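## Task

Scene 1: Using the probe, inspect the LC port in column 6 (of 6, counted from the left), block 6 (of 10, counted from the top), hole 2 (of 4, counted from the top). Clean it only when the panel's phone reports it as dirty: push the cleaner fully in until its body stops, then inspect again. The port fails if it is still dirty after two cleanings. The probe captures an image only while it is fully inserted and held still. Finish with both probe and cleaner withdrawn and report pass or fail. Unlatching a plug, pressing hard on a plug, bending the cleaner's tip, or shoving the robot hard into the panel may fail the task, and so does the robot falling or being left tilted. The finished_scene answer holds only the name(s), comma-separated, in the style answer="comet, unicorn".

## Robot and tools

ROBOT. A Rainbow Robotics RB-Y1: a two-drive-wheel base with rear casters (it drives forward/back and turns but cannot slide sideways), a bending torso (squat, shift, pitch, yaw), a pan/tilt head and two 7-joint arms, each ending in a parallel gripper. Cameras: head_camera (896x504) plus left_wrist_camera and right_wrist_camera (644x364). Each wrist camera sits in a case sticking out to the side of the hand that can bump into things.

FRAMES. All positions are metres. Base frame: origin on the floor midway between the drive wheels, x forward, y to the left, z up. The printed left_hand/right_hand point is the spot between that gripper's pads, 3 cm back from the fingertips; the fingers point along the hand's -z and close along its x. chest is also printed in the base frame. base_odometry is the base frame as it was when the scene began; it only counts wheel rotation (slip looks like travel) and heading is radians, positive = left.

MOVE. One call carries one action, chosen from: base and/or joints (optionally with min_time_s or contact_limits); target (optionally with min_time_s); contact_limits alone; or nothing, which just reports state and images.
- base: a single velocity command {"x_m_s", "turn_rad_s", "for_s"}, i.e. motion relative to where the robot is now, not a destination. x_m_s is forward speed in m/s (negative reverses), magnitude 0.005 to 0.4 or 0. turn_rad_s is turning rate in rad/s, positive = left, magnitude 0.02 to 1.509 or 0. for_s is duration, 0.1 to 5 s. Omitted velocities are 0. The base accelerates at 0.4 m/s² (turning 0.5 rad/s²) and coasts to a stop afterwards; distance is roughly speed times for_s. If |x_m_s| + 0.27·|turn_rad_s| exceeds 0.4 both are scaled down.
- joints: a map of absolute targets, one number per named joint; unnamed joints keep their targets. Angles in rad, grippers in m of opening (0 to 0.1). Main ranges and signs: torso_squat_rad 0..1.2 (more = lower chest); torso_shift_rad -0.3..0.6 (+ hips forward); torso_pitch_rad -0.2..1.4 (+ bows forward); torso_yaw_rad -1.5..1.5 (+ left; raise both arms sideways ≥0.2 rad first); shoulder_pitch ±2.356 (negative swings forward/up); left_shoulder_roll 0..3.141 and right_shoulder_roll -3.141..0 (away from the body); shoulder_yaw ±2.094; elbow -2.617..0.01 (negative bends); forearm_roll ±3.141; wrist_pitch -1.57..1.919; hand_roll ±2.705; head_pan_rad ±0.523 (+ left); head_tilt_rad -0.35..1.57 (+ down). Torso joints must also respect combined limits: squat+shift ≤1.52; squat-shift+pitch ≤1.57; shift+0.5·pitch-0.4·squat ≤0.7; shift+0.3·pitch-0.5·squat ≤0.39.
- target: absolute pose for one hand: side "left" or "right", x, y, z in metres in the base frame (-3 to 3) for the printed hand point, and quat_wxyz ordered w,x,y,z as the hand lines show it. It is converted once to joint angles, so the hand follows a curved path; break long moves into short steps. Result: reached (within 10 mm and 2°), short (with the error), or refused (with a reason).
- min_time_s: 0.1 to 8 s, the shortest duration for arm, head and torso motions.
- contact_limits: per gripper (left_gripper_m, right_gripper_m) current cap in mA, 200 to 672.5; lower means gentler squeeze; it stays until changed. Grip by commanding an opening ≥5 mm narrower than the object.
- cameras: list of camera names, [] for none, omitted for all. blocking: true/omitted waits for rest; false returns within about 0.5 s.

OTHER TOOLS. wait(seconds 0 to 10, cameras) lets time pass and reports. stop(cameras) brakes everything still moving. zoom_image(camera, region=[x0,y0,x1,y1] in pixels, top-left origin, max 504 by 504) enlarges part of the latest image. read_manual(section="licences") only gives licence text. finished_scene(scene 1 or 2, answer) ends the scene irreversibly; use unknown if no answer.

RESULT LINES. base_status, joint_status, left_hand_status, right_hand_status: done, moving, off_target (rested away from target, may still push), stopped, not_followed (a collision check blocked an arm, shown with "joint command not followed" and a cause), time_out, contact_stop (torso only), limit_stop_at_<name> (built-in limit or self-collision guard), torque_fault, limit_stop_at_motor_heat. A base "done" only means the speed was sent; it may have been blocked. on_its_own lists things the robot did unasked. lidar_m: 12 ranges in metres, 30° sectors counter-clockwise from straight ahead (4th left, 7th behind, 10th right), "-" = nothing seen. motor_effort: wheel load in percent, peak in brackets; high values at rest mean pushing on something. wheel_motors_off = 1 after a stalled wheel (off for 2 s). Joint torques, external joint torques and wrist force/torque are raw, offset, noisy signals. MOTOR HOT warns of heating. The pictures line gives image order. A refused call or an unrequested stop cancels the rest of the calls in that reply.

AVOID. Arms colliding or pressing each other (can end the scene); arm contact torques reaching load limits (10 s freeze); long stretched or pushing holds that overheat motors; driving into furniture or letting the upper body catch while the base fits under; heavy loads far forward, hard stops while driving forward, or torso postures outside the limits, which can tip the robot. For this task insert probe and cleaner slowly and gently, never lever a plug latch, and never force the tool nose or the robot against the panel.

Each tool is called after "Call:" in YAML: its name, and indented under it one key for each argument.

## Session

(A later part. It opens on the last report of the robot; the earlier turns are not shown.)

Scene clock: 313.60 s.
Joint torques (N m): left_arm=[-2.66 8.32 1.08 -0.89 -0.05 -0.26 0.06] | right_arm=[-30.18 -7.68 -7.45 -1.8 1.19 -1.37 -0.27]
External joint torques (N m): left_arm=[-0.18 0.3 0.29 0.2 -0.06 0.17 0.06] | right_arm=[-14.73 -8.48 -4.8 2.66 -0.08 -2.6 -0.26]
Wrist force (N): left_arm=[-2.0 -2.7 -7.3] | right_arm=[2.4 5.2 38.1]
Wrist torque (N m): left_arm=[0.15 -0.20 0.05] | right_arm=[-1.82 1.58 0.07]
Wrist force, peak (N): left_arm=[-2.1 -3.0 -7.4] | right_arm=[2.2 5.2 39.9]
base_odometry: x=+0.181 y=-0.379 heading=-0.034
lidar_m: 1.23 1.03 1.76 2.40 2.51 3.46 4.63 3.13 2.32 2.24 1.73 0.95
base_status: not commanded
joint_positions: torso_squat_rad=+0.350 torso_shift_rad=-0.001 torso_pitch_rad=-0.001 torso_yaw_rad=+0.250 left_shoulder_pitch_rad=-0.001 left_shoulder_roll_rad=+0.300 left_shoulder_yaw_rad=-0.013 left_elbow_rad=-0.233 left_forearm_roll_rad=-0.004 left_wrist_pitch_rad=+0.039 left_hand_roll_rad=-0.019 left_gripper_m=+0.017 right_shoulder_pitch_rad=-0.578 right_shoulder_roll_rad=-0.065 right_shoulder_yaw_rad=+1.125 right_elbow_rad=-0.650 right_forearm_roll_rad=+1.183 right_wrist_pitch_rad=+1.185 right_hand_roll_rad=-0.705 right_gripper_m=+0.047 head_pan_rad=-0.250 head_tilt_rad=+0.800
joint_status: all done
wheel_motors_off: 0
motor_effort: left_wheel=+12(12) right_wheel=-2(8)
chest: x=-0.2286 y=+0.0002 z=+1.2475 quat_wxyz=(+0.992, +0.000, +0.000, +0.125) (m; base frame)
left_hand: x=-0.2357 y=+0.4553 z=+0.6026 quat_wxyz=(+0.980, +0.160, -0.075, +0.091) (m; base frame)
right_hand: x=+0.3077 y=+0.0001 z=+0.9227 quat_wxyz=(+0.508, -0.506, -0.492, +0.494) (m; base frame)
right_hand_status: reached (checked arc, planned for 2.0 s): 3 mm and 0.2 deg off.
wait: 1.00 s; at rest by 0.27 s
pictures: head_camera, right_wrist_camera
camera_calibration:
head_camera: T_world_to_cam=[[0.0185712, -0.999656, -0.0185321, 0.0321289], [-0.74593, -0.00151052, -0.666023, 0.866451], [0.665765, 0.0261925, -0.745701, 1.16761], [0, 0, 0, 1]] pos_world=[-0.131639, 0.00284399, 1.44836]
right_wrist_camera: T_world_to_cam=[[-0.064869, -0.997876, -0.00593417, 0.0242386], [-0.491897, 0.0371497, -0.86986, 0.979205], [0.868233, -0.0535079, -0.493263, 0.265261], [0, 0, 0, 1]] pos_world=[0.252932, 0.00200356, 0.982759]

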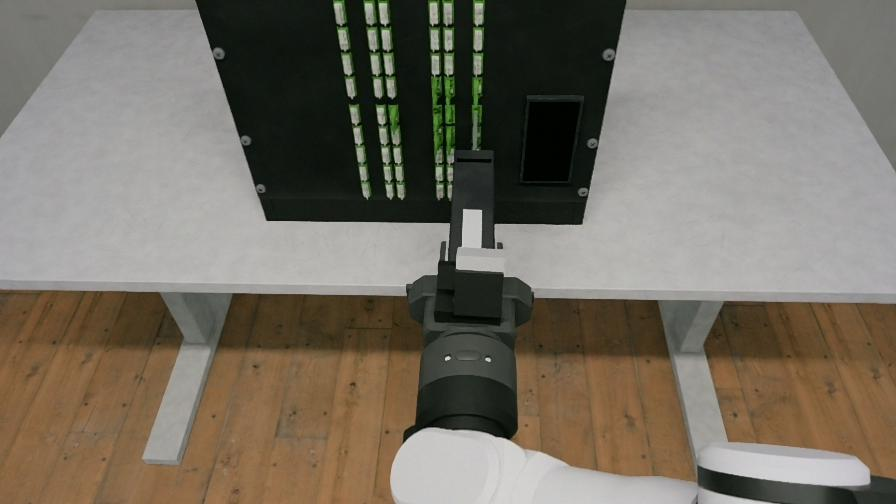

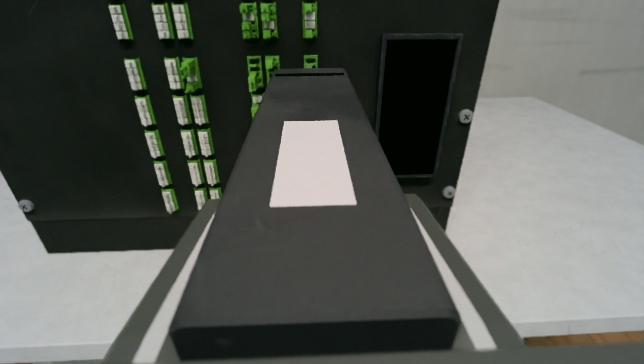

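Call:
wait:
  seconds: 0.5
  cameras: ["head_camera","right_wrist_camera"]

Call:
zoom_image:
  camera: "head_camera"
  region: [455, 90, 505, 160]

Scene clock: 319.37 s.
Joint torques (N m): left_arm=[-2.72 7.86 1.15 -0.86 -0.19 -0.23 0.02] | right_arm=[-30.01 -7.85 -7.53 -1.83 1.19 -1.43 -0.2]
External joint torques (N m): left_arm=[-0.24 -0.16 0.37 0.23 -0.2 0.2 0.03] | right_arm=[-14.55 -8.65 -4.89 2.62 -0.09 -2.65 -0.19]
Wrist force (N): left_arm=[-1.5 -2.7 -7.6] | right_arm=[2.1 5.1 38.8]
Wrist torque (N m): left_arm=[0.17 -0.14 0.06] | right_arm=[-1.81 1.55 0.06]
Wrist force, peak (N): left_arm=[-1.7 -2.6 -7.7] | right_arm=[2.3 4.9 39.1]
base_odometry: x=+0.181 y=-0.379 heading=-0.034
lidar_m: 1.23 1.04 1.78 2.40 2.51 3.45 4.63 3.14 2.31 2.24 1.73 0.95
base_status: not commanded
joint_positions: torso_squat_rad=+0.350 torso_shift_rad=-0.001 torso_pitch_rad=-0.001 torso_yaw_rad=+0.250 left_shoulder_pitch_rad=-0.001 left_shoulder_roll_rad=+0.300 left_shoulder_yaw_rad=-0.013 left_elbow_rad=-0.233 left_forearm_roll_rad=-0.004 left_wrist_pitch_rad=+0.039 left_hand_roll_rad=-0.019 left_gripper_m=+0.017 right_shoulder_pitch_rad=-0.578 right_shoulder_roll_rad=-0.065 right_shoulder_yaw_rad=+1.125 right_elbow_rad=-0.650 right_forearm_roll_rad=+1.183 right_wrist_pitch_rad=+1.185 right_hand_roll_rad=-0.705 right_gripper_m=+0.047 head_pan_rad=-0.250 head_tilt_rad=+0.800
joint_status: all done
wheel_motors_off: 0
motor_effort: left_wheel=+12(12) right_wheel=-4(8)
chest: x=-0.2286 y=+0.0002 z=+1.2475 quat_wxyz=(+0.992, +0.000, +0.000, +0.125) (m; base frame)
left_hand: x=-0.2357 y=+0.4553 z=+0.6026 quat_wxyz=(+0.980, +0.160, -0.075, +0.091) (m; base frame)
right_hand: x=+0.3077 y=+0.0001 z=+0.9227 quat_wxyz=(+0.508, -0.506, -0.492, +0.494) (m; base frame)
right_hand_status: reached (checked arc, planned for 2.0 s): 3 mm and 0.2 deg off.
wait: 0.50 s; at rest from the start
pictures: head_camera, right_wrist_camera
camera_calibration:
head_camera: T_world_to_cam=[[0.0185712, -0.999656, -0.0185321, 0.0321289], [-0.74593, -0.00151052, -0.666023, 0.866451], [0.665765, 0.0261925, -0.745701, 1.16761], [0, 0, 0, 1]] pos_world=[-0.131639, 0.00284399, 1.44836]
right_wrist_camera: T_world_to_cam=[[-0.064869, -0.997876, -0.00593417, 0.0242386], [-0.491897, 0.0371497, -0.86986, 0.979205], [0.868233, -0.0535079, -0.493263, 0.265261], [0, 0, 0, 1]] pos_world=[0.252932, 0.00200356, 0.982759]

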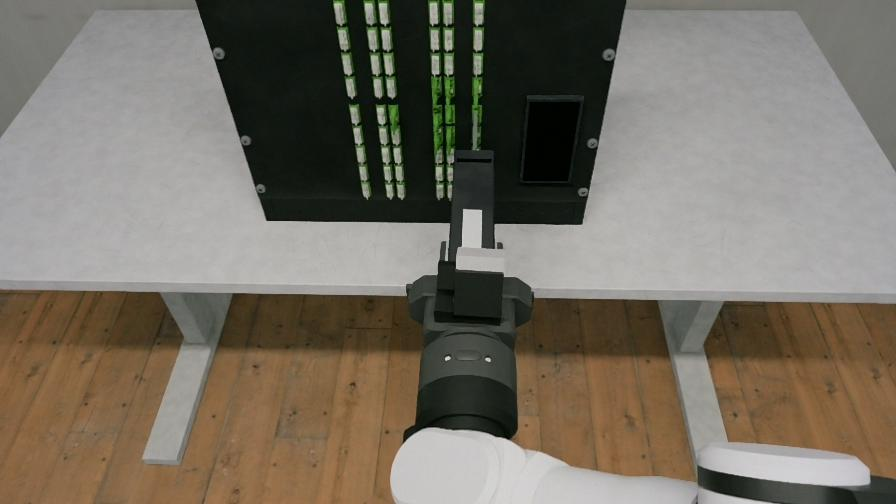

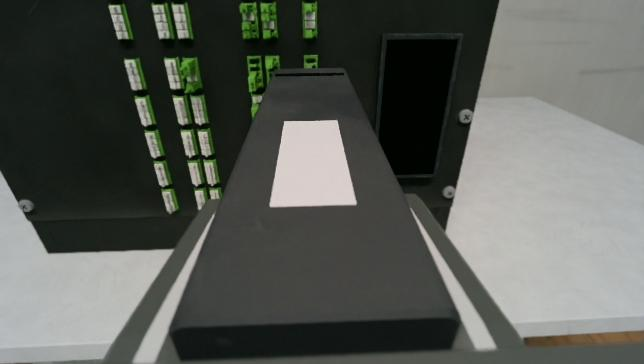

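Scaled by 7.200 from the camera's 896x504 image, which has a finer 1280x720 frame.

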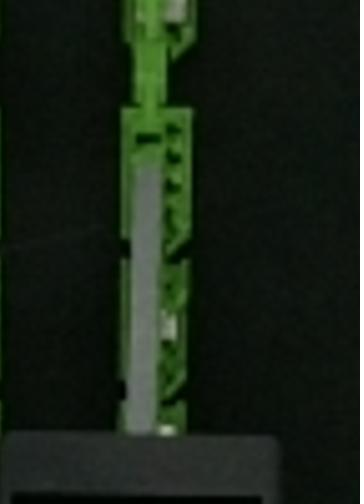

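Call:
move:
  target: {"side":"right","x":0.3085,"y":-0.0015,"z":0.9255,"quat_wxyz":[0.5055,-0.5055,-0.4945,0.4945]}
  min_time_s: 2
  cameras: []

Call:
wait:
  seconds: 1
  cameras: ["head_camera"]

Scene clock: 351.40 s.
Joint torques (N m): left_arm=[-2.65 8.17 1.09 -0.92 -0.15 -0.29 0.1] | right_arm=[-24.03 -5.96 -3.64 -4.69 3.55 2.39 0.42]
External joint torques (N m): left_arm=[-0.19 0.14 0.3 0.16 -0.16 0.14 0.11] | right_arm=[-8.63 -6.63 -0.83 -0.14 2.26 1.18 0.43]
Wrist force (N): left_arm=[-1.6 -2.8 -7.2] | right_arm=[5.9 13.1 10.7]
Wrist torque (N m): left_arm=[0.20 -0.15 0.06] | right_arm=[-0.05 0.89 0.02]
Wrist force, peak (N): left_arm=[-2.2 -3.2 -7.5] | right_arm=[2.5 5.5 39.0]
move: done
base_odometry: x=+0.181 y=-0.379 heading=-0.034
lidar_m: 1.22 1.03 1.78 2.40 2.51 3.46 4.63 3.13 2.33 2.24 1.73 0.95
base_status: not commanded
joint_positions: torso_squat_rad=+0.350 torso_shift_rad=+0.000 torso_pitch_rad=+0.000 torso_yaw_rad=+0.250 left_shoulder_pitch_rad=-0.001 left_shoulder_roll_rad=+0.300 left_shoulder_yaw_rad=-0.013 left_elbow_rad=-0.233 left_forearm_roll_rad=-0.004 left_wrist_pitch_rad=+0.039 left_hand_roll_rad=-0.019 left_gripper_m=+0.017 right_shoulder_pitch_rad=-0.570 right_shoulder_roll_rad=-0.083 right_shoulder_yaw_rad=+1.126 right_elbow_rad=-0.685 right_forearm_roll_rad=+1.183 right_wrist_pitch_rad=+1.187 right_hand_roll_rad=-0.692 right_gripper_m=+0.047 head_pan_rad=-0.250 head_tilt_rad=+0.800
joint_status: all done
wheel_motors_off: 0
motor_effort: left_wheel=+11(13) right_wheel=-3(5)
chest: x=-0.2282 y=+0.0002 z=+1.2475 quat_wxyz=(+0.992, +0.000, +0.000, +0.125) (m; base frame)
left_hand: x=-0.2356 y=+0.4553 z=+0.6026 quat_wxyz=(+0.980, +0.160, -0.074, +0.091) (m; base frame)
right_hand: x=+0.3077 y=-0.0011 z=+0.9241 quat_wxyz=(+0.506, -0.505, -0.494, +0.495) (m; base frame)
right_hand_status: reached (checked arc, planned for 2.0 s): 2 mm and 0.1 deg off.
pictures: none
No camera images: "cameras" was empty.

Scene clock: 352.40 s.
Joint torques (N m): left_arm=[-2.55 8.01 0.99 -0.94 -0.17 -0.31 0.07] | right_arm=[-24.11 -5.92 -3.36 -4.49 3.55 2.44 0.43]
External joint torques (N m): left_arm=[-0.09 -0.02 0.2 0.14 -0.18 0.11 0.08] | right_arm=[-8.72 -6.6 -0.55 0.06 2.26 1.23 0.43]
Wrist force (N): left_arm=[-1.6 -2.2 -6.8] | right_arm=[5.8 12.2 10.8]
Wrist torque (N m): left_arm=[0.07 -0.14 0.04] | right_arm=[-0.01 0.89 0.02]
Wrist force, peak (N): left_arm=[-1.6 -3.1 -7.6] | right_arm=[6.1 12.5 11.2]
base_odometry: x=+0.181 y=-0.379 heading=-0.034
lidar_m: 1.22 1.04 1.77 2.40 2.50 3.46 4.63 3.13 2.31 2.24 1.72 0.93
base_status: not commanded
joint_positions: torso_squat_rad=+0.350 torso_shift_rad=+0.000 torso_pitch_rad=+0.000 torso_yaw_rad=+0.250 left_shoulder_pitch_rad=-0.001 left_shoulder_roll_rad=+0.300 left_shoulder_yaw_rad=-0.013 left_elbow_rad=-0.233 left_forearm_roll_rad=-0.004 left_wrist_pitch_rad=+0.039 left_hand_roll_rad=-0.019 left_gripper_m=+0.017 right_shoulder_pitch_rad=-0.570 right_shoulder_roll_rad=-0.083 right_shoulder_yaw_rad=+1.126 right_elbow_rad=-0.685 right_forearm_roll_rad=+1.183 right_wrist_pitch_rad=+1.187 right_hand_roll_rad=-0.692 right_gripper_m=+0.047 head_pan_rad=-0.250 head_tilt_rad=+0.800
joint_status: all done
wheel_motors_off: 0
motor_effort: left_wheel=+11(13) right_wheel=-3(5)
chest: x=-0.2282 y=+0.0002 z=+1.2475 quat_wxyz=(+0.992, +0.000, +0.000, +0.125) (m; base frame)
left_hand: x=-0.2356 y=+0.4553 z=+0.6026 quat_wxyz=(+0.980, +0.160, -0.074, +0.091) (m; base frame)
right_hand: x=+0.3077 y=-0.0011 z=+0.9241 quat_wxyz=(+0.506, -0.505, -0.494, +0.495) (m; base frame)
right_hand_status: reached (checked arc, planned for 2.0 s): 2 mm and 0.1 deg off.
wait: 1.00 s; at rest by 0.27 s
pictures: head_camera
camera_calibration:
head_camera: T_world_to_cam=[[0.0184969, -0.999658, -0.0184644, 0.0320121], [-0.746212, -0.00151127, -0.665706, 0.866331], [0.665451, 0.0260919, -0.745985, 1.16765], [0, 0, 0, 1]] pos_world=[-0.13114, 0.00284427, 1.44836]

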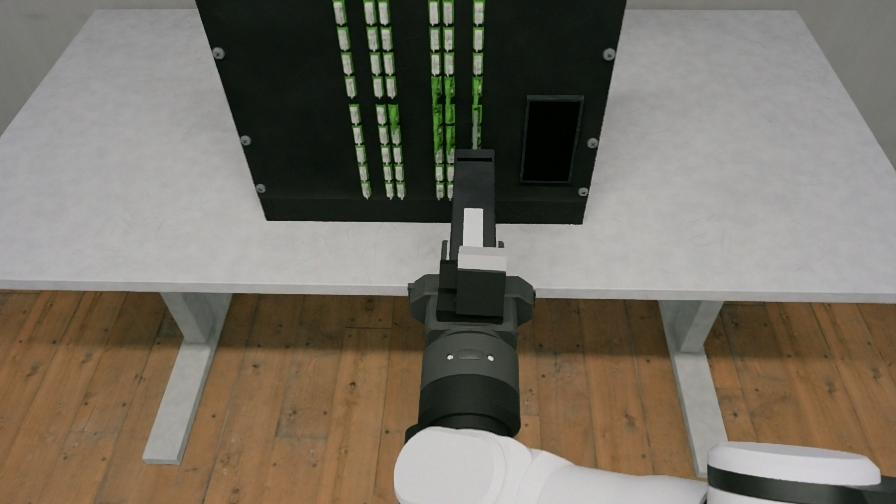

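Call:
move:
  target: {"side":"right","x":0.3105,"y":-0.002,"z":0.9255,"quat_wxyz":[0.5045,-0.5045,-0.4955,0.4955]}
  min_time_s: 2
  cameras: []

Call:
wait:
  seconds: 1
  cameras: ["head_camera","right_wrist_camera"]

Call:
zoom_image:
  camera: "right_wrist_camera"
  region: [295, 45, 325, 75]

Call:
zoom_image:
  camera: "head_camera"
  region: [440, 90, 520, 170]

Scene clock: 358.57 s.
Joint torques (N m): left_arm=[-2.54 8.32 1.1 -0.9 -0.15 -0.32 0.06] | right_arm=[-30.65 -9.26 -4.75 -4.04 2.63 -0.62 -0.24]
External joint torques (N m): left_arm=[-0.07 0.29 0.31 0.19 -0.17 0.11 0.06] | right_arm=[-15.22 -9.85 -1.91 0.51 1.35 -1.83 -0.24]
Wrist force (N): left_arm=[-1.6 -2.8 -7.3] | right_arm=[2.3 9.5 31.7]
Wrist torque (N m): left_arm=[0.19 -0.16 0.03] | right_arm=[-0.91 1.83 -0.01]
Wrist force, peak (N): left_arm=[-2.0 -2.5 -7.7] | right_arm=[2.4 9.0 32.0]
move: done
base_odometry: x=+0.181 y=-0.379 heading=-0.034
lidar_m: 1.23 1.05 1.77 2.40 2.50 3.46 4.62 3.15 2.32 2.24 1.73 0.93
base_status: not commanded
joint_positions: torso_squat_rad=+0.350 torso_shift_rad=+0.000 torso_pitch_rad=+0.000 torso_yaw_rad=+0.250 left_shoulder_pitch_rad=-0.001 left_shoulder_roll_rad=+0.300 left_shoulder_yaw_rad=-0.013 left_elbow_rad=-0.233 left_forearm_roll_rad=-0.004 left_wrist_pitch_rad=+0.039 left_hand_roll_rad=-0.019 left_gripper_m=+0.017 right_shoulder_pitch_rad=-0.570 right_shoulder_roll_rad=-0.087 right_shoulder_yaw_rad=+1.126 right_elbow_rad=-0.687 right_forearm_roll_rad=+1.183 right_wrist_pitch_rad=+1.181 right_hand_roll_rad=-0.694 right_gripper_m=+0.047 head_pan_rad=-0.250 head_tilt_rad=+0.800
joint_status: all done
wheel_motors_off: 0
motor_effort: left_wheel=+13(13) right_wheel=-3(4)
chest: x=-0.2284 y=+0.0002 z=+1.2475 quat_wxyz=(+0.992, +0.000, +0.000, +0.125) (m; base frame)
left_hand: x=-0.2357 y=+0.4553 z=+0.6026 quat_wxyz=(+0.980, +0.160, -0.074, +0.091) (m; base frame)
right_hand: x=+0.3086 y=-0.0016 z=+0.9238 quat_wxyz=(+0.506, -0.503, -0.495, +0.496) (m; base frame)
right_hand_status: reached (checked arc, planned for 2.0 s): 3 mm and 0.2 deg off.
pictures: none
No camera images: "cameras" was empty.

Scene clock: 359.57 s.
Joint torques (N m): left_arm=[-2.69 7.99 0.93 -0.99 -0.14 -0.3 0.05] | right_arm=[-30.68 -9.28 -4.69 -4.01 2.65 -0.63 -0.16]
External joint torques (N m): left_arm=[-0.22 -0.03 0.15 0.1 -0.15 0.13 0.06] | right_arm=[-15.25 -9.87 -1.85 0.53 1.36 -1.83 -0.15]
Wrist force (N): left_arm=[-2.4 -2.0 -7.3] | right_arm=[1.7 8.7 32.1]
Wrist torque (N m): left_arm=[0.07 -0.23 0.03] | right_arm=[-0.86 1.78 -0.01]
Wrist force, peak (N): left_arm=[-2.1 -3.0 -7.3] | right_arm=[2.3 9.4 32.1]
base_odometry: x=+0.181 y=-0.379 heading=-0.034
lidar_m: 1.23 1.04 1.77 2.39 2.50 3.45 4.62 3.14 2.32 2.25 1.74 0.95
base_status: not commanded
joint_positions: torso_squat_rad=+0.350 torso_shift_rad=+0.000 torso_pitch_rad=+0.000 torso_yaw_rad=+0.250 left_shoulder_pitch_rad=-0.001 left_shoulder_roll_rad=+0.300 left_shoulder_yaw_rad=-0.013 left_elbow_rad=-0.233 left_forearm_roll_rad=-0.004 left_wrist_pitch_rad=+0.039 left_hand_roll_rad=-0.019 left_gripper_m=+0.017 right_shoulder_pitch_rad=-0.570 right_shoulder_roll_rad=-0.087 right_shoulder_yaw_rad=+1.126 right_elbow_rad=-0.687 right_forearm_roll_rad=+1.183 right_wrist_pitch_rad=+1.181 right_hand_roll_rad=-0.694 right_gripper_m=+0.047 head_pan_rad=-0.250 head_tilt_rad=+0.800
joint_status: all done
wheel_motors_off: 0
motor_effort: left_wheel=+12(13) right_wheel=-2(4)
chest: x=-0.2284 y=+0.0002 z=+1.2475 quat_wxyz=(+0.992, +0.000, +0.000, +0.125) (m; base frame)
left_hand: x=-0.2357 y=+0.4553 z=+0.6026 quat_wxyz=(+0.980, +0.160, -0.074, +0.091) (m; base frame)
right_hand: x=+0.3086 y=-0.0016 z=+0.9238 quat_wxyz=(+0.506, -0.503, -0.495, +0.496) (m; base frame)
right_hand_status: reached (checked arc, planned for 2.0 s): 3 mm and 0.2 deg off.
wait: 1.00 s; at rest by 0.27 s
pictures: head_camera, right_wrist_camera
camera_calibration:
head_camera: T_world_to_cam=[[0.0185011, -0.999658, -0.0184607, 0.032011], [-0.746118, -0.00151318, -0.665812, 0.866346], [0.665556, 0.0260921, -0.745891, 1.16766], [0, 0, 0, 1]] pos_world=[-0.13134, 0.00284426, 1.44836]
right_wrist_camera: T_world_to_cam=[[-0.0559763, -0.998412, -0.00626724, 0.0201672], [-0.492488, 0.0330707, -0.869691, 0.98063], [0.868517, -0.0455955, -0.493558, 0.264991], [0, 0, 0, 1]] pos_world=[0.253928, -0.000212592, 0.98376]

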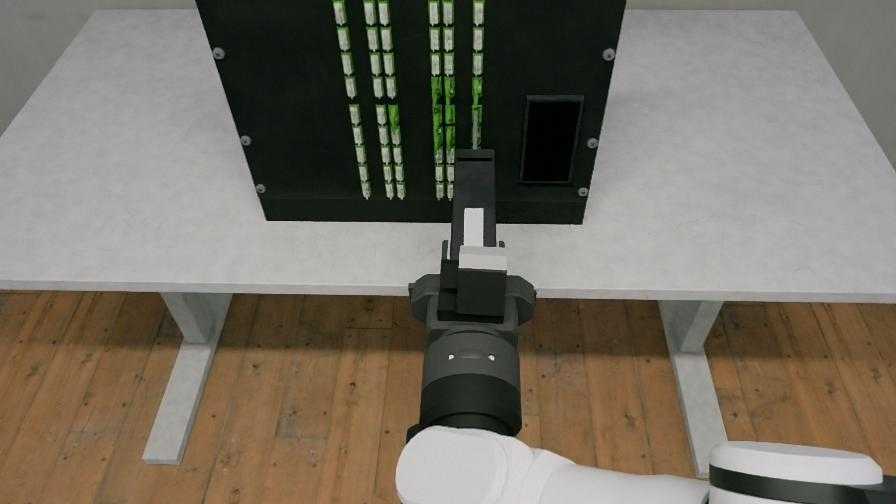

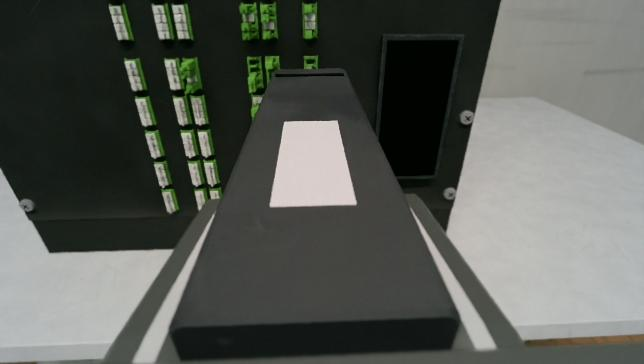

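Scaled by 16.800 from the camera's 644x364 image, which has a finer 1265x715 frame.

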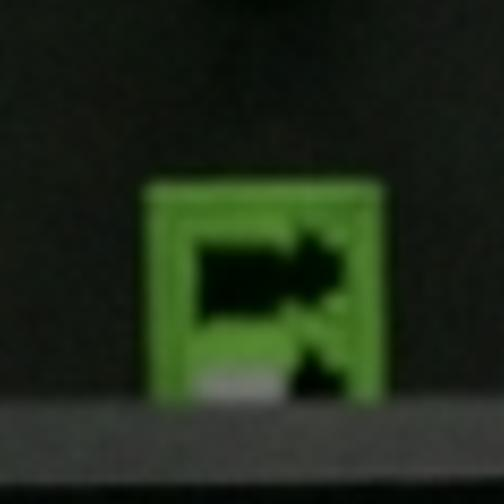

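Scaled by 6.300 from the camera's 896x504 image, which has a finer 1280x720 frame.

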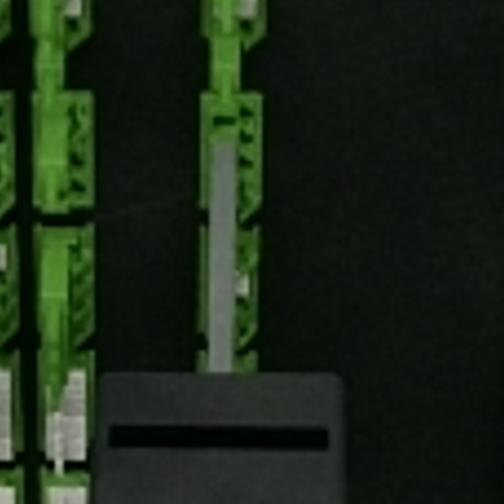

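Call:
move:
  target: {"side":"right","x":0.3105,"y":-0.0045,"z":0.926,"quat_wxyz":[0.504,-0.504,-0.496,0.496]}
  min_time_s: 1.5
  cameras: ["head_camera"]

Call:
zoom_image:
  camera: "head_camera"
  region: [440, 90, 520, 170]

Scene clock: 366.07 s.
Joint torques (N m): left_arm=[-2.72 8.19 1.21 -0.89 -0.2 -0.25 0.07] | right_arm=[-25.82 -8.81 -5.31 -3.74 3.29 2.8 0.32]
External joint torques (N m): left_arm=[-0.25 0.16 0.42 0.19 -0.21 0.18 0.07] | right_arm=[-10.42 -9.26 -2.35 0.85 2 1.6 0.33]
Wrist force (N): left_arm=[-2.2 -2.2 -7.1] | right_arm=[7.6 13.3 15.2]
Wrist torque (N m): left_arm=[0.12 -0.21 0.04] | right_arm=[0.26 0.45 0.03]
Wrist force, peak (N): left_arm=[-2.1 -2.8 -7.7] | right_arm=[2.2 9.3 32.6]
move: done
base_odometry: x=+0.181 y=-0.379 heading=-0.034
lidar_m: 1.22 1.04 1.77 2.41 2.52 3.45 4.62 3.13 2.34 2.25 1.73 0.96
base_status: not commanded
joint_positions: torso_squat_rad=+0.350 torso_shift_rad=+0.000 torso_pitch_rad=+0.000 torso_yaw_rad=+0.250 left_shoulder_pitch_rad=-0.001 left_shoulder_roll_rad=+0.300 left_shoulder_yaw_rad=-0.013 left_elbow_rad=-0.233 left_forearm_roll_rad=-0.004 left_wrist_pitch_rad=+0.039 left_hand_roll_rad=-0.019 left_gripper_m=+0.017 right_shoulder_pitch_rad=-0.565 right_shoulder_roll_rad=-0.101 right_shoulder_yaw_rad=+1.127 right_elbow_rad=-0.709 right_forearm_roll_rad=+1.183 right_wrist_pitch_rad=+1.180 right_hand_roll_rad=-0.687 right_gripper_m=+0.047 head_pan_rad=-0.250 head_tilt_rad=+0.800
joint_status: all done
wheel_motors_off: 0
motor_effort: left_wheel=+12(13) right_wheel=-3(4)
chest: x=-0.2282 y=+0.0002 z=+1.2475 quat_wxyz=(+0.992, +0.000, +0.000, +0.125) (m; base frame)
left_hand: x=-0.2357 y=+0.4553 z=+0.6026 quat_wxyz=(+0.980, +0.160, -0.074, +0.091) (m; base frame)
right_hand: x=+0.3092 y=-0.0036 z=+0.9245 quat_wxyz=(+0.505, -0.503, -0.496, +0.497) (m; base frame)
right_hand_status: reached (checked arc, planned for 1.5 s): 2 mm and 0.2 deg off.
pictures: head_camera
camera_calibration:
head_camera: T_world_to_cam=[[0.0185615, -0.999656, -0.0185406, 0.0321307], [-0.746212, -0.00150876, -0.665707, 0.866331], [0.665449, 0.0261918, -0.745983, 1.16765], [0, 0, 0, 1]] pos_world=[-0.13114, 0.00284401, 1.44836]

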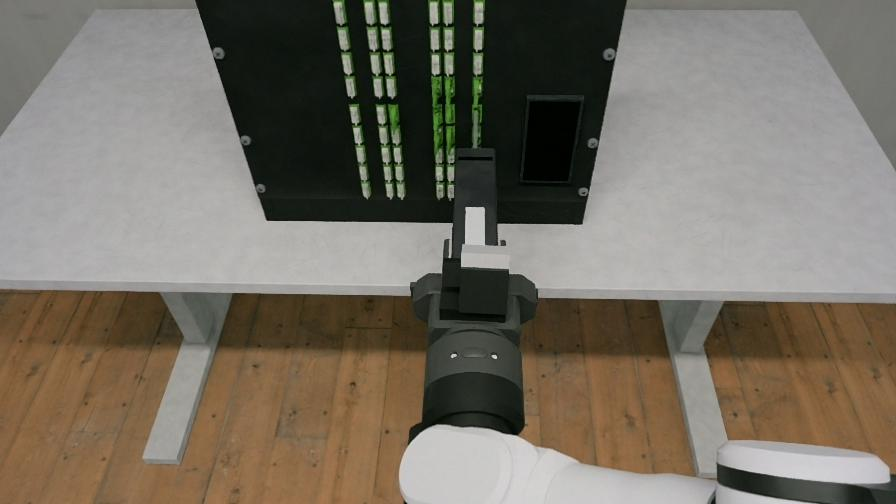

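Scaled by 6.300 from the camera's 896x504 image, which has a finer 1280x720 frame.

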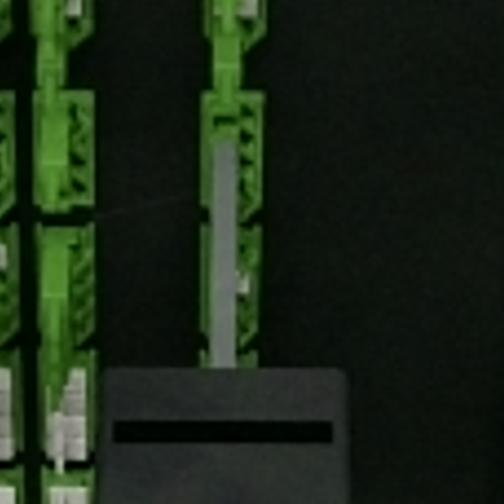

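Call:
move:
  target: {"side":"right","x":0.3125,"y":-0.004,"z":0.9252,"quat_wxyz":[0.504,-0.504,-0.496,0.496]}
  min_time_s: 1.5
  cameras: ["head_camera"]

Call:
move:
  target: {"side":"right","x":0.3125,"y":-0.004,"z":0.9265,"quat_wxyz":[0.504,-0.504,-0.496,0.496]}
  min_time_s: 1
  cameras: ["head_camera"]

Call:
wait:
  seconds: 1
  cameras: ["head_camera","right_wrist_camera"]

Call:
zoom_image:
  camera: "head_camera"
  region: [440, 90, 520, 170]

Call:
zoom_image:
  camera: "right_wrist_camera"
  region: [295, 45, 325, 75]

Scene clock: 373.73 s.
Joint torques (N m): left_arm=[-2.81 8.06 0.95 -1 -0.15 -0.32 0.11] | right_arm=[-32.9 -9.91 -7.77 -1.16 1.98 -0.53 -0.14]
External joint torques (N m): left_arm=[-0.33 0.04 0.17 0.09 -0.16 0.11 0.11] | right_arm=[-17.43 -10.37 -4.89 3.35 0.71 -1.75 -0.14]
Wrist force (N): left_arm=[-2.0 -2.5 -7.2] | right_arm=[3.5 6.3 44.4]
Wrist torque (N m): left_arm=[0.15 -0.17 0.06] | right_arm=[-1.29 1.41 0.04]
Wrist force, peak (N): left_arm=[-1.9 -3.3 -7.5] | right_arm=[3.3 6.2 44.7]
move: done
base_odometry: x=+0.181 y=-0.379 heading=-0.034
lidar_m: 1.23 1.03 1.78 2.39 2.52 3.47 4.63 3.15 2.32 2.24 1.74 0.95
base_status: not commanded
joint_positions: torso_squat_rad=+0.350 torso_shift_rad=-0.001 torso_pitch_rad=-0.001 torso_yaw_rad=+0.250 left_shoulder_pitch_rad=-0.001 left_shoulder_roll_rad=+0.300 left_shoulder_yaw_rad=-0.013 left_elbow_rad=-0.233 left_forearm_roll_rad=-0.004 left_wrist_pitch_rad=+0.039 left_hand_roll_rad=-0.019 left_gripper_m=+0.017 right_shoulder_pitch_rad=-0.571 right_shoulder_roll_rad=-0.093 right_shoulder_yaw_rad=+1.127 right_elbow_rad=-0.688 right_forearm_roll_rad=+1.184 right_wrist_pitch_rad=+1.174 right_hand_roll_rad=-0.698 right_gripper_m=+0.047 head_pan_rad=-0.250 head_tilt_rad=+0.800
joint_status: all done
wheel_motors_off: 0
motor_effort: left_wheel=+11(13) right_wheel=-3(4)
chest: x=-0.2286 y=+0.0002 z=+1.2475 quat_wxyz=(+0.992, +0.000, +0.000, +0.125) (m; base frame)
left_hand: x=-0.2358 y=+0.4553 z=+0.6026 quat_wxyz=(+0.980, +0.160, -0.075, +0.091) (m; base frame)
right_hand: x=+0.3101 y=-0.0033 z=+0.9235 quat_wxyz=(+0.505, -0.502, -0.495, +0.497) (m; base frame)
right_hand_status: reached (checked arc, planned for 1.5 s): 3 mm and 0.3 deg off.
pictures: head_camera
camera_calibration:
head_camera: T_world_to_cam=[[0.0185699, -0.999656, -0.0185332, 0.0321303], [-0.74593, -0.00150884, -0.666023, 0.866451], [0.665765, 0.0261925, -0.745701, 1.16761], [0, 0, 0, 1]] pos_world=[-0.131639, 0.002844, 1.44836]

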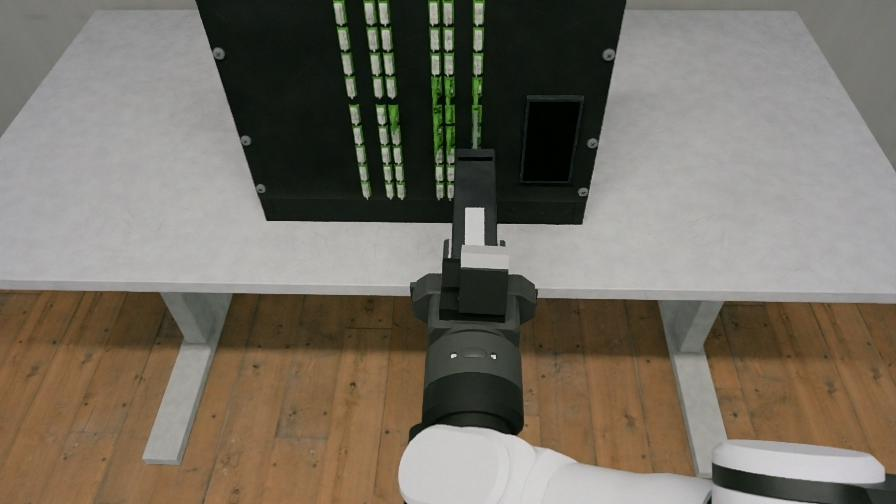

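Scene clock: 375.07 s.
Joint torques (N m): left_arm=[-2.85 7.93 0.94 -0.82 -0.21 -0.28 0.1] | right_arm=[-31.37 -11.07 -8.22 -3.21 2.73 0.82 0.43]
External joint torques (N m): left_arm=[-0.38 -0.09 0.15 0.27 -0.23 0.15 0.1] | right_arm=[-15.88 -11.51 -5.29 1.34 1.45 -0.39 0.43]
Wrist force (N): left_arm=[-1.7 -2.7 -7.2] | right_arm=[4.0 10.4 36.2]
Wrist torque (N m): left_arm=[0.20 -0.12 0.03] | right_arm=[-0.51 1.39 0.02]
Wrist force, peak (N): left_arm=[-2.4 -2.9 -7.4] | right_arm=[2.5 7.0 45.1]
move: done
base_odometry: x=+0.181 y=-0.379 heading=-0.034
lidar_m: 1.22 1.05 1.76 2.41 2.50 3.45 4.63 3.15 2.33 2.24 1.72 0.94
base_status: not commanded
joint_positions: torso_squat_rad=+0.350 torso_shift_rad=-0.001 torso_pitch_rad=-0.001 torso_yaw_rad=+0.250 left_shoulder_pitch_rad=-0.001 left_shoulder_roll_rad=+0.300 left_shoulder_yaw_rad=-0.013 left_elbow_rad=-0.233 left_forearm_roll_rad=-0.004 left_wrist_pitch_rad=+0.039 left_hand_roll_rad=-0.019 left_gripper_m=+0.017 right_shoulder_pitch_rad=-0.570 right_shoulder_roll_rad=-0.097 right_shoulder_yaw_rad=+1.126 right_elbow_rad=-0.697 right_forearm_roll_rad=+1.182 right_wrist_pitch_rad=+1.175 right_hand_roll_rad=-0.692 right_gripper_m=+0.047 head_pan_rad=-0.250 head_tilt_rad=+0.800
joint_status: all done
wheel_motors_off: 0
motor_effort: left_wheel=+12(13) right_wheel=-2(4)
chest: x=-0.2285 y=+0.0002 z=+1.2475 quat_wxyz=(+0.992, +0.000, +0.000, +0.125) (m; base frame)
left_hand: x=-0.2357 y=+0.4553 z=+0.6026 quat_wxyz=(+0.980, +0.160, -0.075, +0.091) (m; base frame)
right_hand: x=+0.3105 y=-0.0031 z=+0.9244 quat_wxyz=(+0.505, -0.502, -0.495, +0.497) (m; base frame)
right_hand_status: reached (checked arc, planned for 1.0 s): 3 mm and 0.3 deg off.
pictures: head_camera
camera_calibration:
head_camera: T_world_to_cam=[[0.0185039, -0.999658, -0.0184582, 0.0320115], [-0.746024, -0.0015132, -0.665917, 0.866361], [0.665662, 0.0260923, -0.745797, 1.16767], [0, 0, 0, 1]] pos_world=[-0.13154, 0.00284425, 1.44836]

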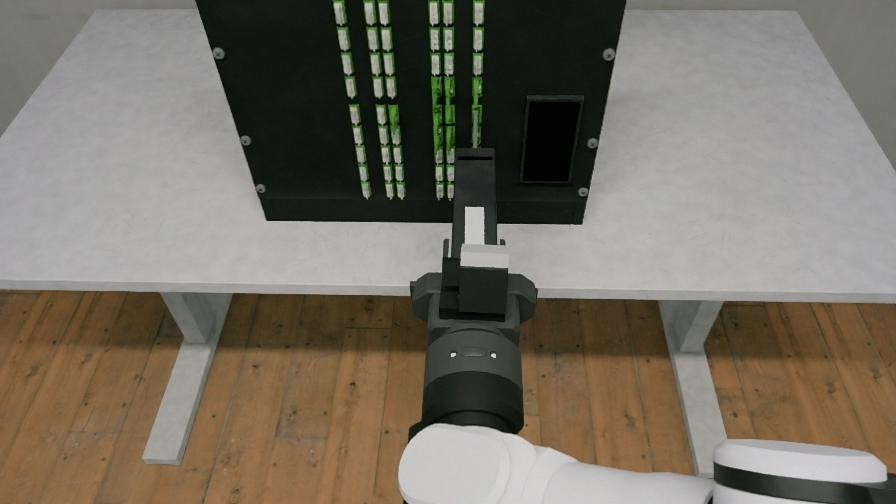

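Scene clock: 376.07 s.
Joint torques (N m): left_arm=[-2.66 8.12 0.9 -0.91 -0.18 -0.32 0.16] | right_arm=[-31.35 -11.02 -8.02 -3.21 2.66 0.82 0.32]
External joint torques (N m): left_arm=[-0.19 0.1 0.12 0.18 -0.2 0.11 0.16] | right_arm=[-15.86 -11.46 -5.1 1.34 1.38 -0.39 0.33]
Wrist force (N): left_arm=[-1.6 -2.4 -7.3] | right_arm=[3.8 10.1 35.0]
Wrist torque (N m): left_arm=[0.14 -0.14 0.05] | right_arm=[-0.44 1.31 0.03]
Wrist force, peak (N): left_arm=[-1.6 -2.7 -7.9] | right_arm=[3.7 10.4 36.0]
base_odometry: x=+0.181 y=-0.379 heading=-0.034
lidar_m: 1.23 1.03 1.79 2.40 2.51 3.46 4.63 3.13 2.32 2.25 1.73 0.94
base_status: not commanded
joint_positions: torso_squat_rad=+0.350 torso_shift_rad=-0.001 torso_pitch_rad=-0.001 torso_yaw_rad=+0.250 left_shoulder_pitch_rad=-0.001 left_shoulder_roll_rad=+0.300 left_shoulder_yaw_rad=-0.013 left_elbow_rad=-0.233 left_forearm_roll_rad=-0.004 left_wrist_pitch_rad=+0.039 left_hand_roll_rad=-0.019 left_gripper_m=+0.017 right_shoulder_pitch_rad=-0.570 right_shoulder_roll_rad=-0.097 right_shoulder_yaw_rad=+1.126 right_elbow_rad=-0.697 right_forearm_roll_rad=+1.182 right_wrist_pitch_rad=+1.175 right_hand_roll_rad=-0.692 right_gripper_m=+0.047 head_pan_rad=-0.250 head_tilt_rad=+0.800
joint_status: all done
wheel_motors_off: 0
motor_effort: left_wheel=+12(13) right_wheel=-2(4)
chest: x=-0.2285 y=+0.0002 z=+1.2475 quat_wxyz=(+0.992, +0.000, +0.000, +0.125) (m; base frame)
left_hand: x=-0.2357 y=+0.4553 z=+0.6026 quat_wxyz=(+0.980, +0.160, -0.075, +0.091) (m; base frame)
right_hand: x=+0.3105 y=-0.0031 z=+0.9244 quat_wxyz=(+0.505, -0.502, -0.495, +0.497) (m; base frame)
right_hand_status: reached (checked arc, planned for 1.0 s): 3 mm and 0.3 deg off.
wait: 1.00 s; at rest by 0.27 s
pictures: head_camera, right_wrist_camera
camera_calibration:
head_camera: T_world_to_cam=[[0.0185039, -0.999658, -0.0184582, 0.0320115], [-0.746024, -0.0015132, -0.665917, 0.866361], [0.665662, 0.0260923, -0.745797, 1.16767], [0, 0, 0, 1]] pos_world=[-0.13154, 0.00284425, 1.44836]
right_wrist_camera: T_world_to_cam=[[-0.0527634, -0.998586, -0.00645436, 0.0179367], [-0.493144, 0.031676, -0.869371, 0.982082], [0.868346, -0.042688, -0.494118, 0.264213], [0, 0, 0, 1]] pos_world=[0.255826, -0.00191831, 0.984461]

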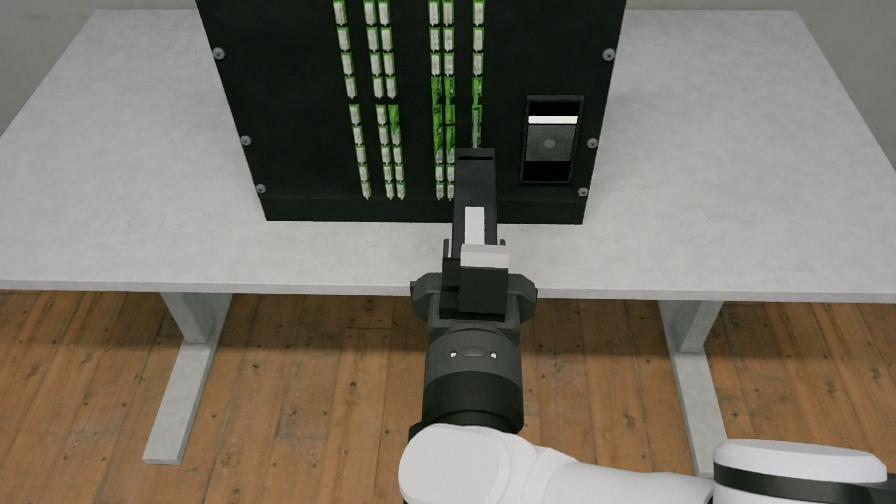

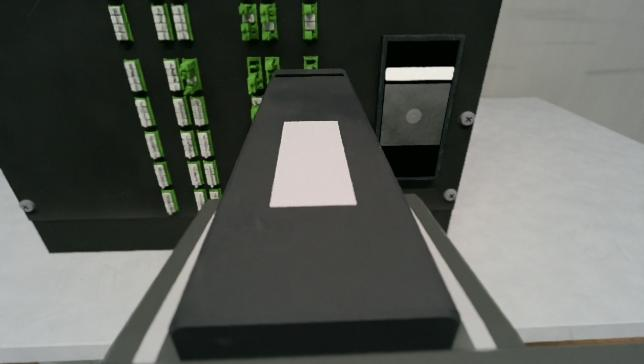

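Scaled by 6.300 from the camera's 896x504 image, which has a finer 1280x720 frame.

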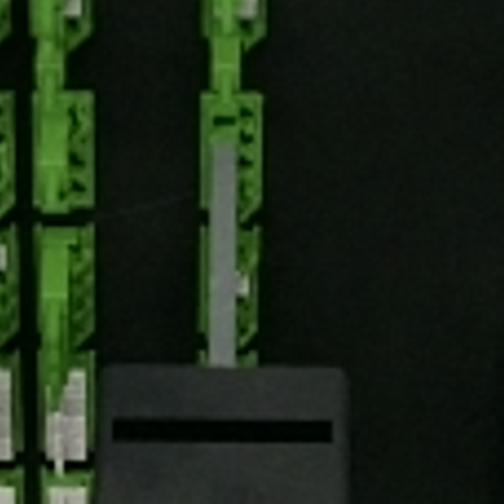

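Scaled by 16.800 from the camera's 644x364 image, which has a finer 1265x715 frame.

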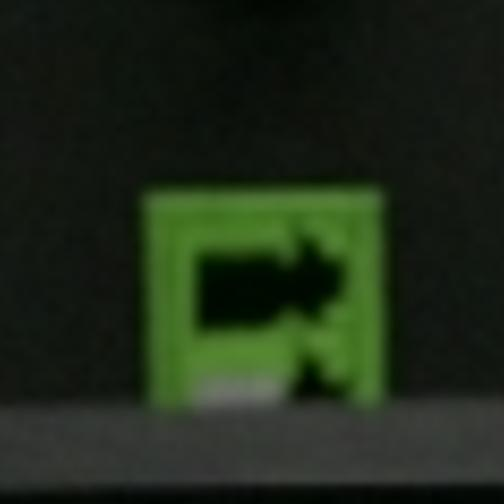

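Picture shown.

Call:
zoom_image:
  camera: "right_wrist_camera"
  region: [375, 30, 475, 190]

Call:
zoom_image:
  camera: "right_wrist_camera"
  region: [382, 60, 456, 100]

Call:
zoom_image:
  camera: "right_wrist_camera"
  region: [392, 90, 442, 140]

Call:
zoom_image:
  camera: "head_camera"
  region: [520, 95, 590, 185]

Scaled by 3.150 from the camera's 644x364 image, which has a finer 1265x715 frame.

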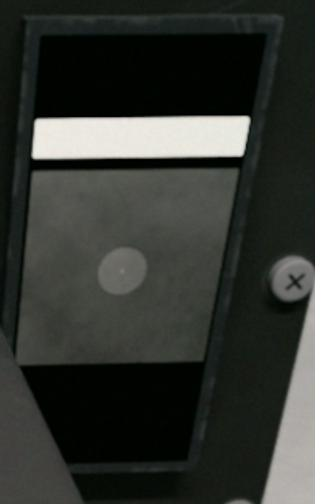

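Scaled by 6.811 from the camera's 644x364 image, which has a finer 1265x715 frame.

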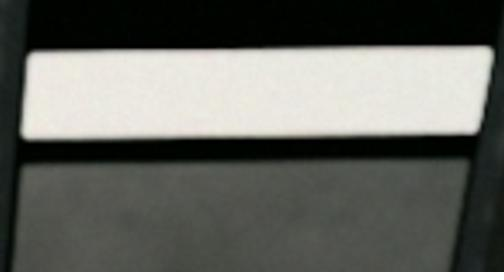

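Scaled by 10.080 from the camera's 644x364 image, which has a finer 1265x715 frame.

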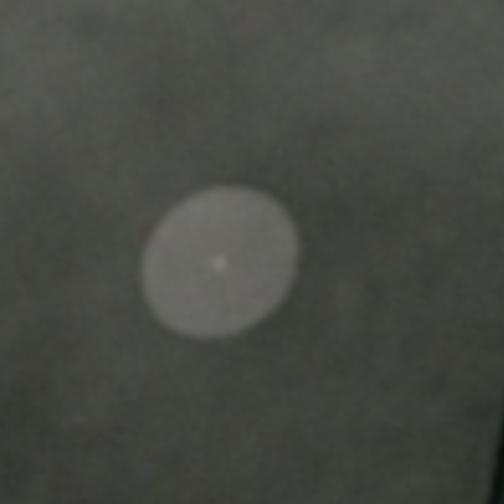

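Scaled by 5.600 from the camera's 896x504 image, which has a finer 1280x720 frame.

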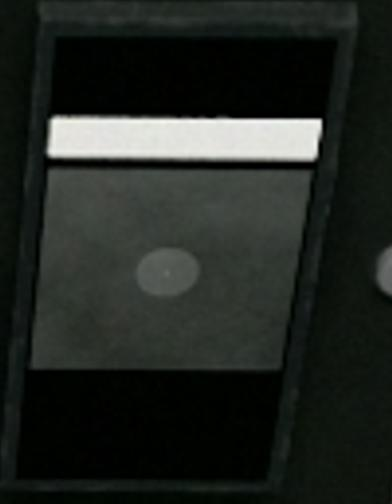

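Call:
wait:
  seconds: 1
  cameras: ["head_camera","right_wrist_camera"]

Call:
zoom_image:
  camera: "right_wrist_camera"
  region: [378, 60, 458, 150]

Call:
zoom_image:
  camera: "head_camera"
  region: [525, 105, 585, 170]

Scene clock: 384.30 s.
Joint torques (N m): left_arm=[-2.73 8.14 0.93 -0.94 -0.2 -0.25 0.07] | right_arm=[-31.39 -11.15 -8.12 -3.13 2.64 0.86 0.39]
External joint torques (N m): left_arm=[-0.25 0.11 0.14 0.15 -0.22 0.18 0.08] | right_arm=[-15.9 -11.59 -5.2 1.42 1.36 -0.35 0.39]
Wrist force (N): left_arm=[-1.7 -2.6 -7.2] | right_arm=[3.6 10.2 35.5]
Wrist torque (N m): left_arm=[0.17 -0.17 0.06] | right_arm=[-0.47 1.27 0.03]
Wrist force, peak (N): left_arm=[-2.1 -2.6 -7.5] | right_arm=[4.1 10.4 35.4]
base_odometry: x=+0.181 y=-0.379 heading=-0.034
lidar_m: 1.21 1.03 1.77 2.40 2.50 3.46 4.62 3.14 2.31 2.25 1.75 0.95
base_status: not commanded
joint_positions: torso_squat_rad=+0.350 torso_shift_rad=-0.001 torso_pitch_rad=-0.001 torso_yaw_rad=+0.250 left_shoulder_pitch_rad=-0.001 left_shoulder_roll_rad=+0.300 left_shoulder_yaw_rad=-0.013 left_elbow_rad=-0.233 left_forearm_roll_rad=-0.004 left_wrist_pitch_rad=+0.039 left_hand_roll_rad=-0.019 left_gripper_m=+0.017 right_shoulder_pitch_rad=-0.570 right_shoulder_roll_rad=-0.097 right_shoulder_yaw_rad=+1.126 right_elbow_rad=-0.697 right_forearm_roll_rad=+1.182 right_wrist_pitch_rad=+1.175 right_hand_roll_rad=-0.692 right_gripper_m=+0.047 head_pan_rad=-0.250 head_tilt_rad=+0.800
joint_status: all done
wheel_motors_off: 0
motor_effort: left_wheel=+13(13) right_wheel=-2(4)
chest: x=-0.2285 y=+0.0002 z=+1.2475 quat_wxyz=(+0.992, +0.000, +0.000, +0.125) (m; base frame)
left_hand: x=-0.2357 y=+0.4553 z=+0.6026 quat_wxyz=(+0.980, +0.160, -0.075, +0.091) (m; base frame)
right_hand: x=+0.3105 y=-0.0031 z=+0.9244 quat_wxyz=(+0.505, -0.502, -0.495, +0.497) (m; base frame)
right_hand_status: reached (checked arc, planned for 1.0 s): 3 mm and 0.3 deg off.
wait: 1.00 s; at rest from the start
pictures: head_camera, right_wrist_camera
camera_calibration:
head_camera: T_world_to_cam=[[0.0185039, -0.999658, -0.0184582, 0.0320115], [-0.746024, -0.0015132, -0.665917, 0.866361], [0.665662, 0.0260923, -0.745797, 1.16767], [0, 0, 0, 1]] pos_world=[-0.13154, 0.00284425, 1.44836]
right_wrist_camera: T_world_to_cam=[[-0.0527634, -0.998586, -0.00645436, 0.0179367], [-0.493144, 0.031676, -0.869371, 0.982082], [0.868346, -0.042688, -0.494118, 0.264213], [0, 0, 0, 1]] pos_world=[0.255826, -0.00191831, 0.984461]

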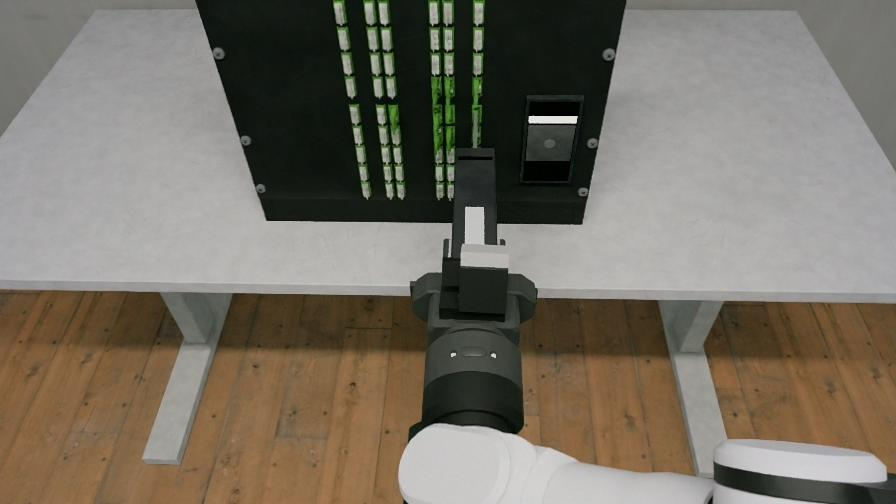

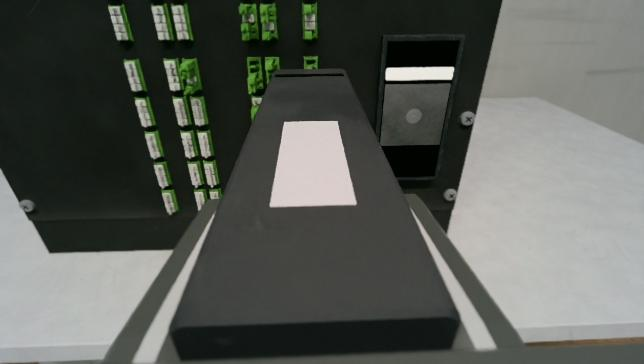

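Scaled by 5.600 from the camera's 644x364 image, which has a finer 1265x715 frame.

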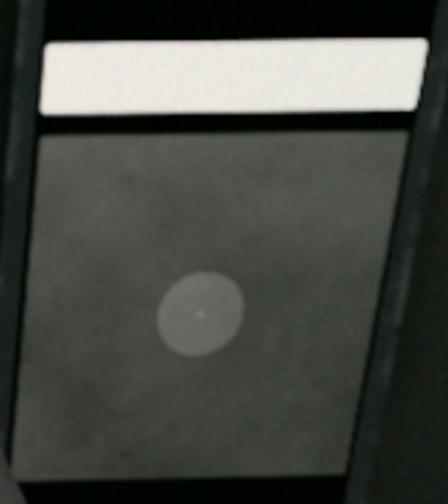

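Scaled by 7.754 from the camera's 896x504 image, which has a finer 1280x720 frame.

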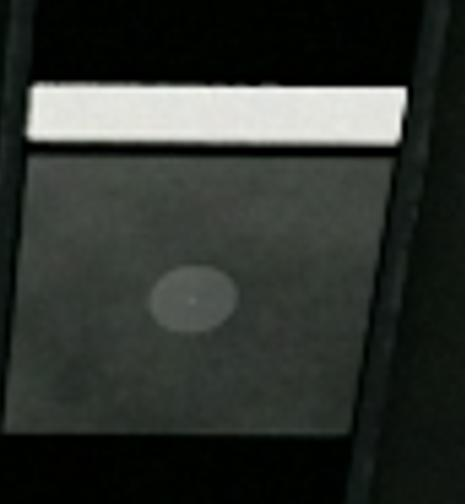

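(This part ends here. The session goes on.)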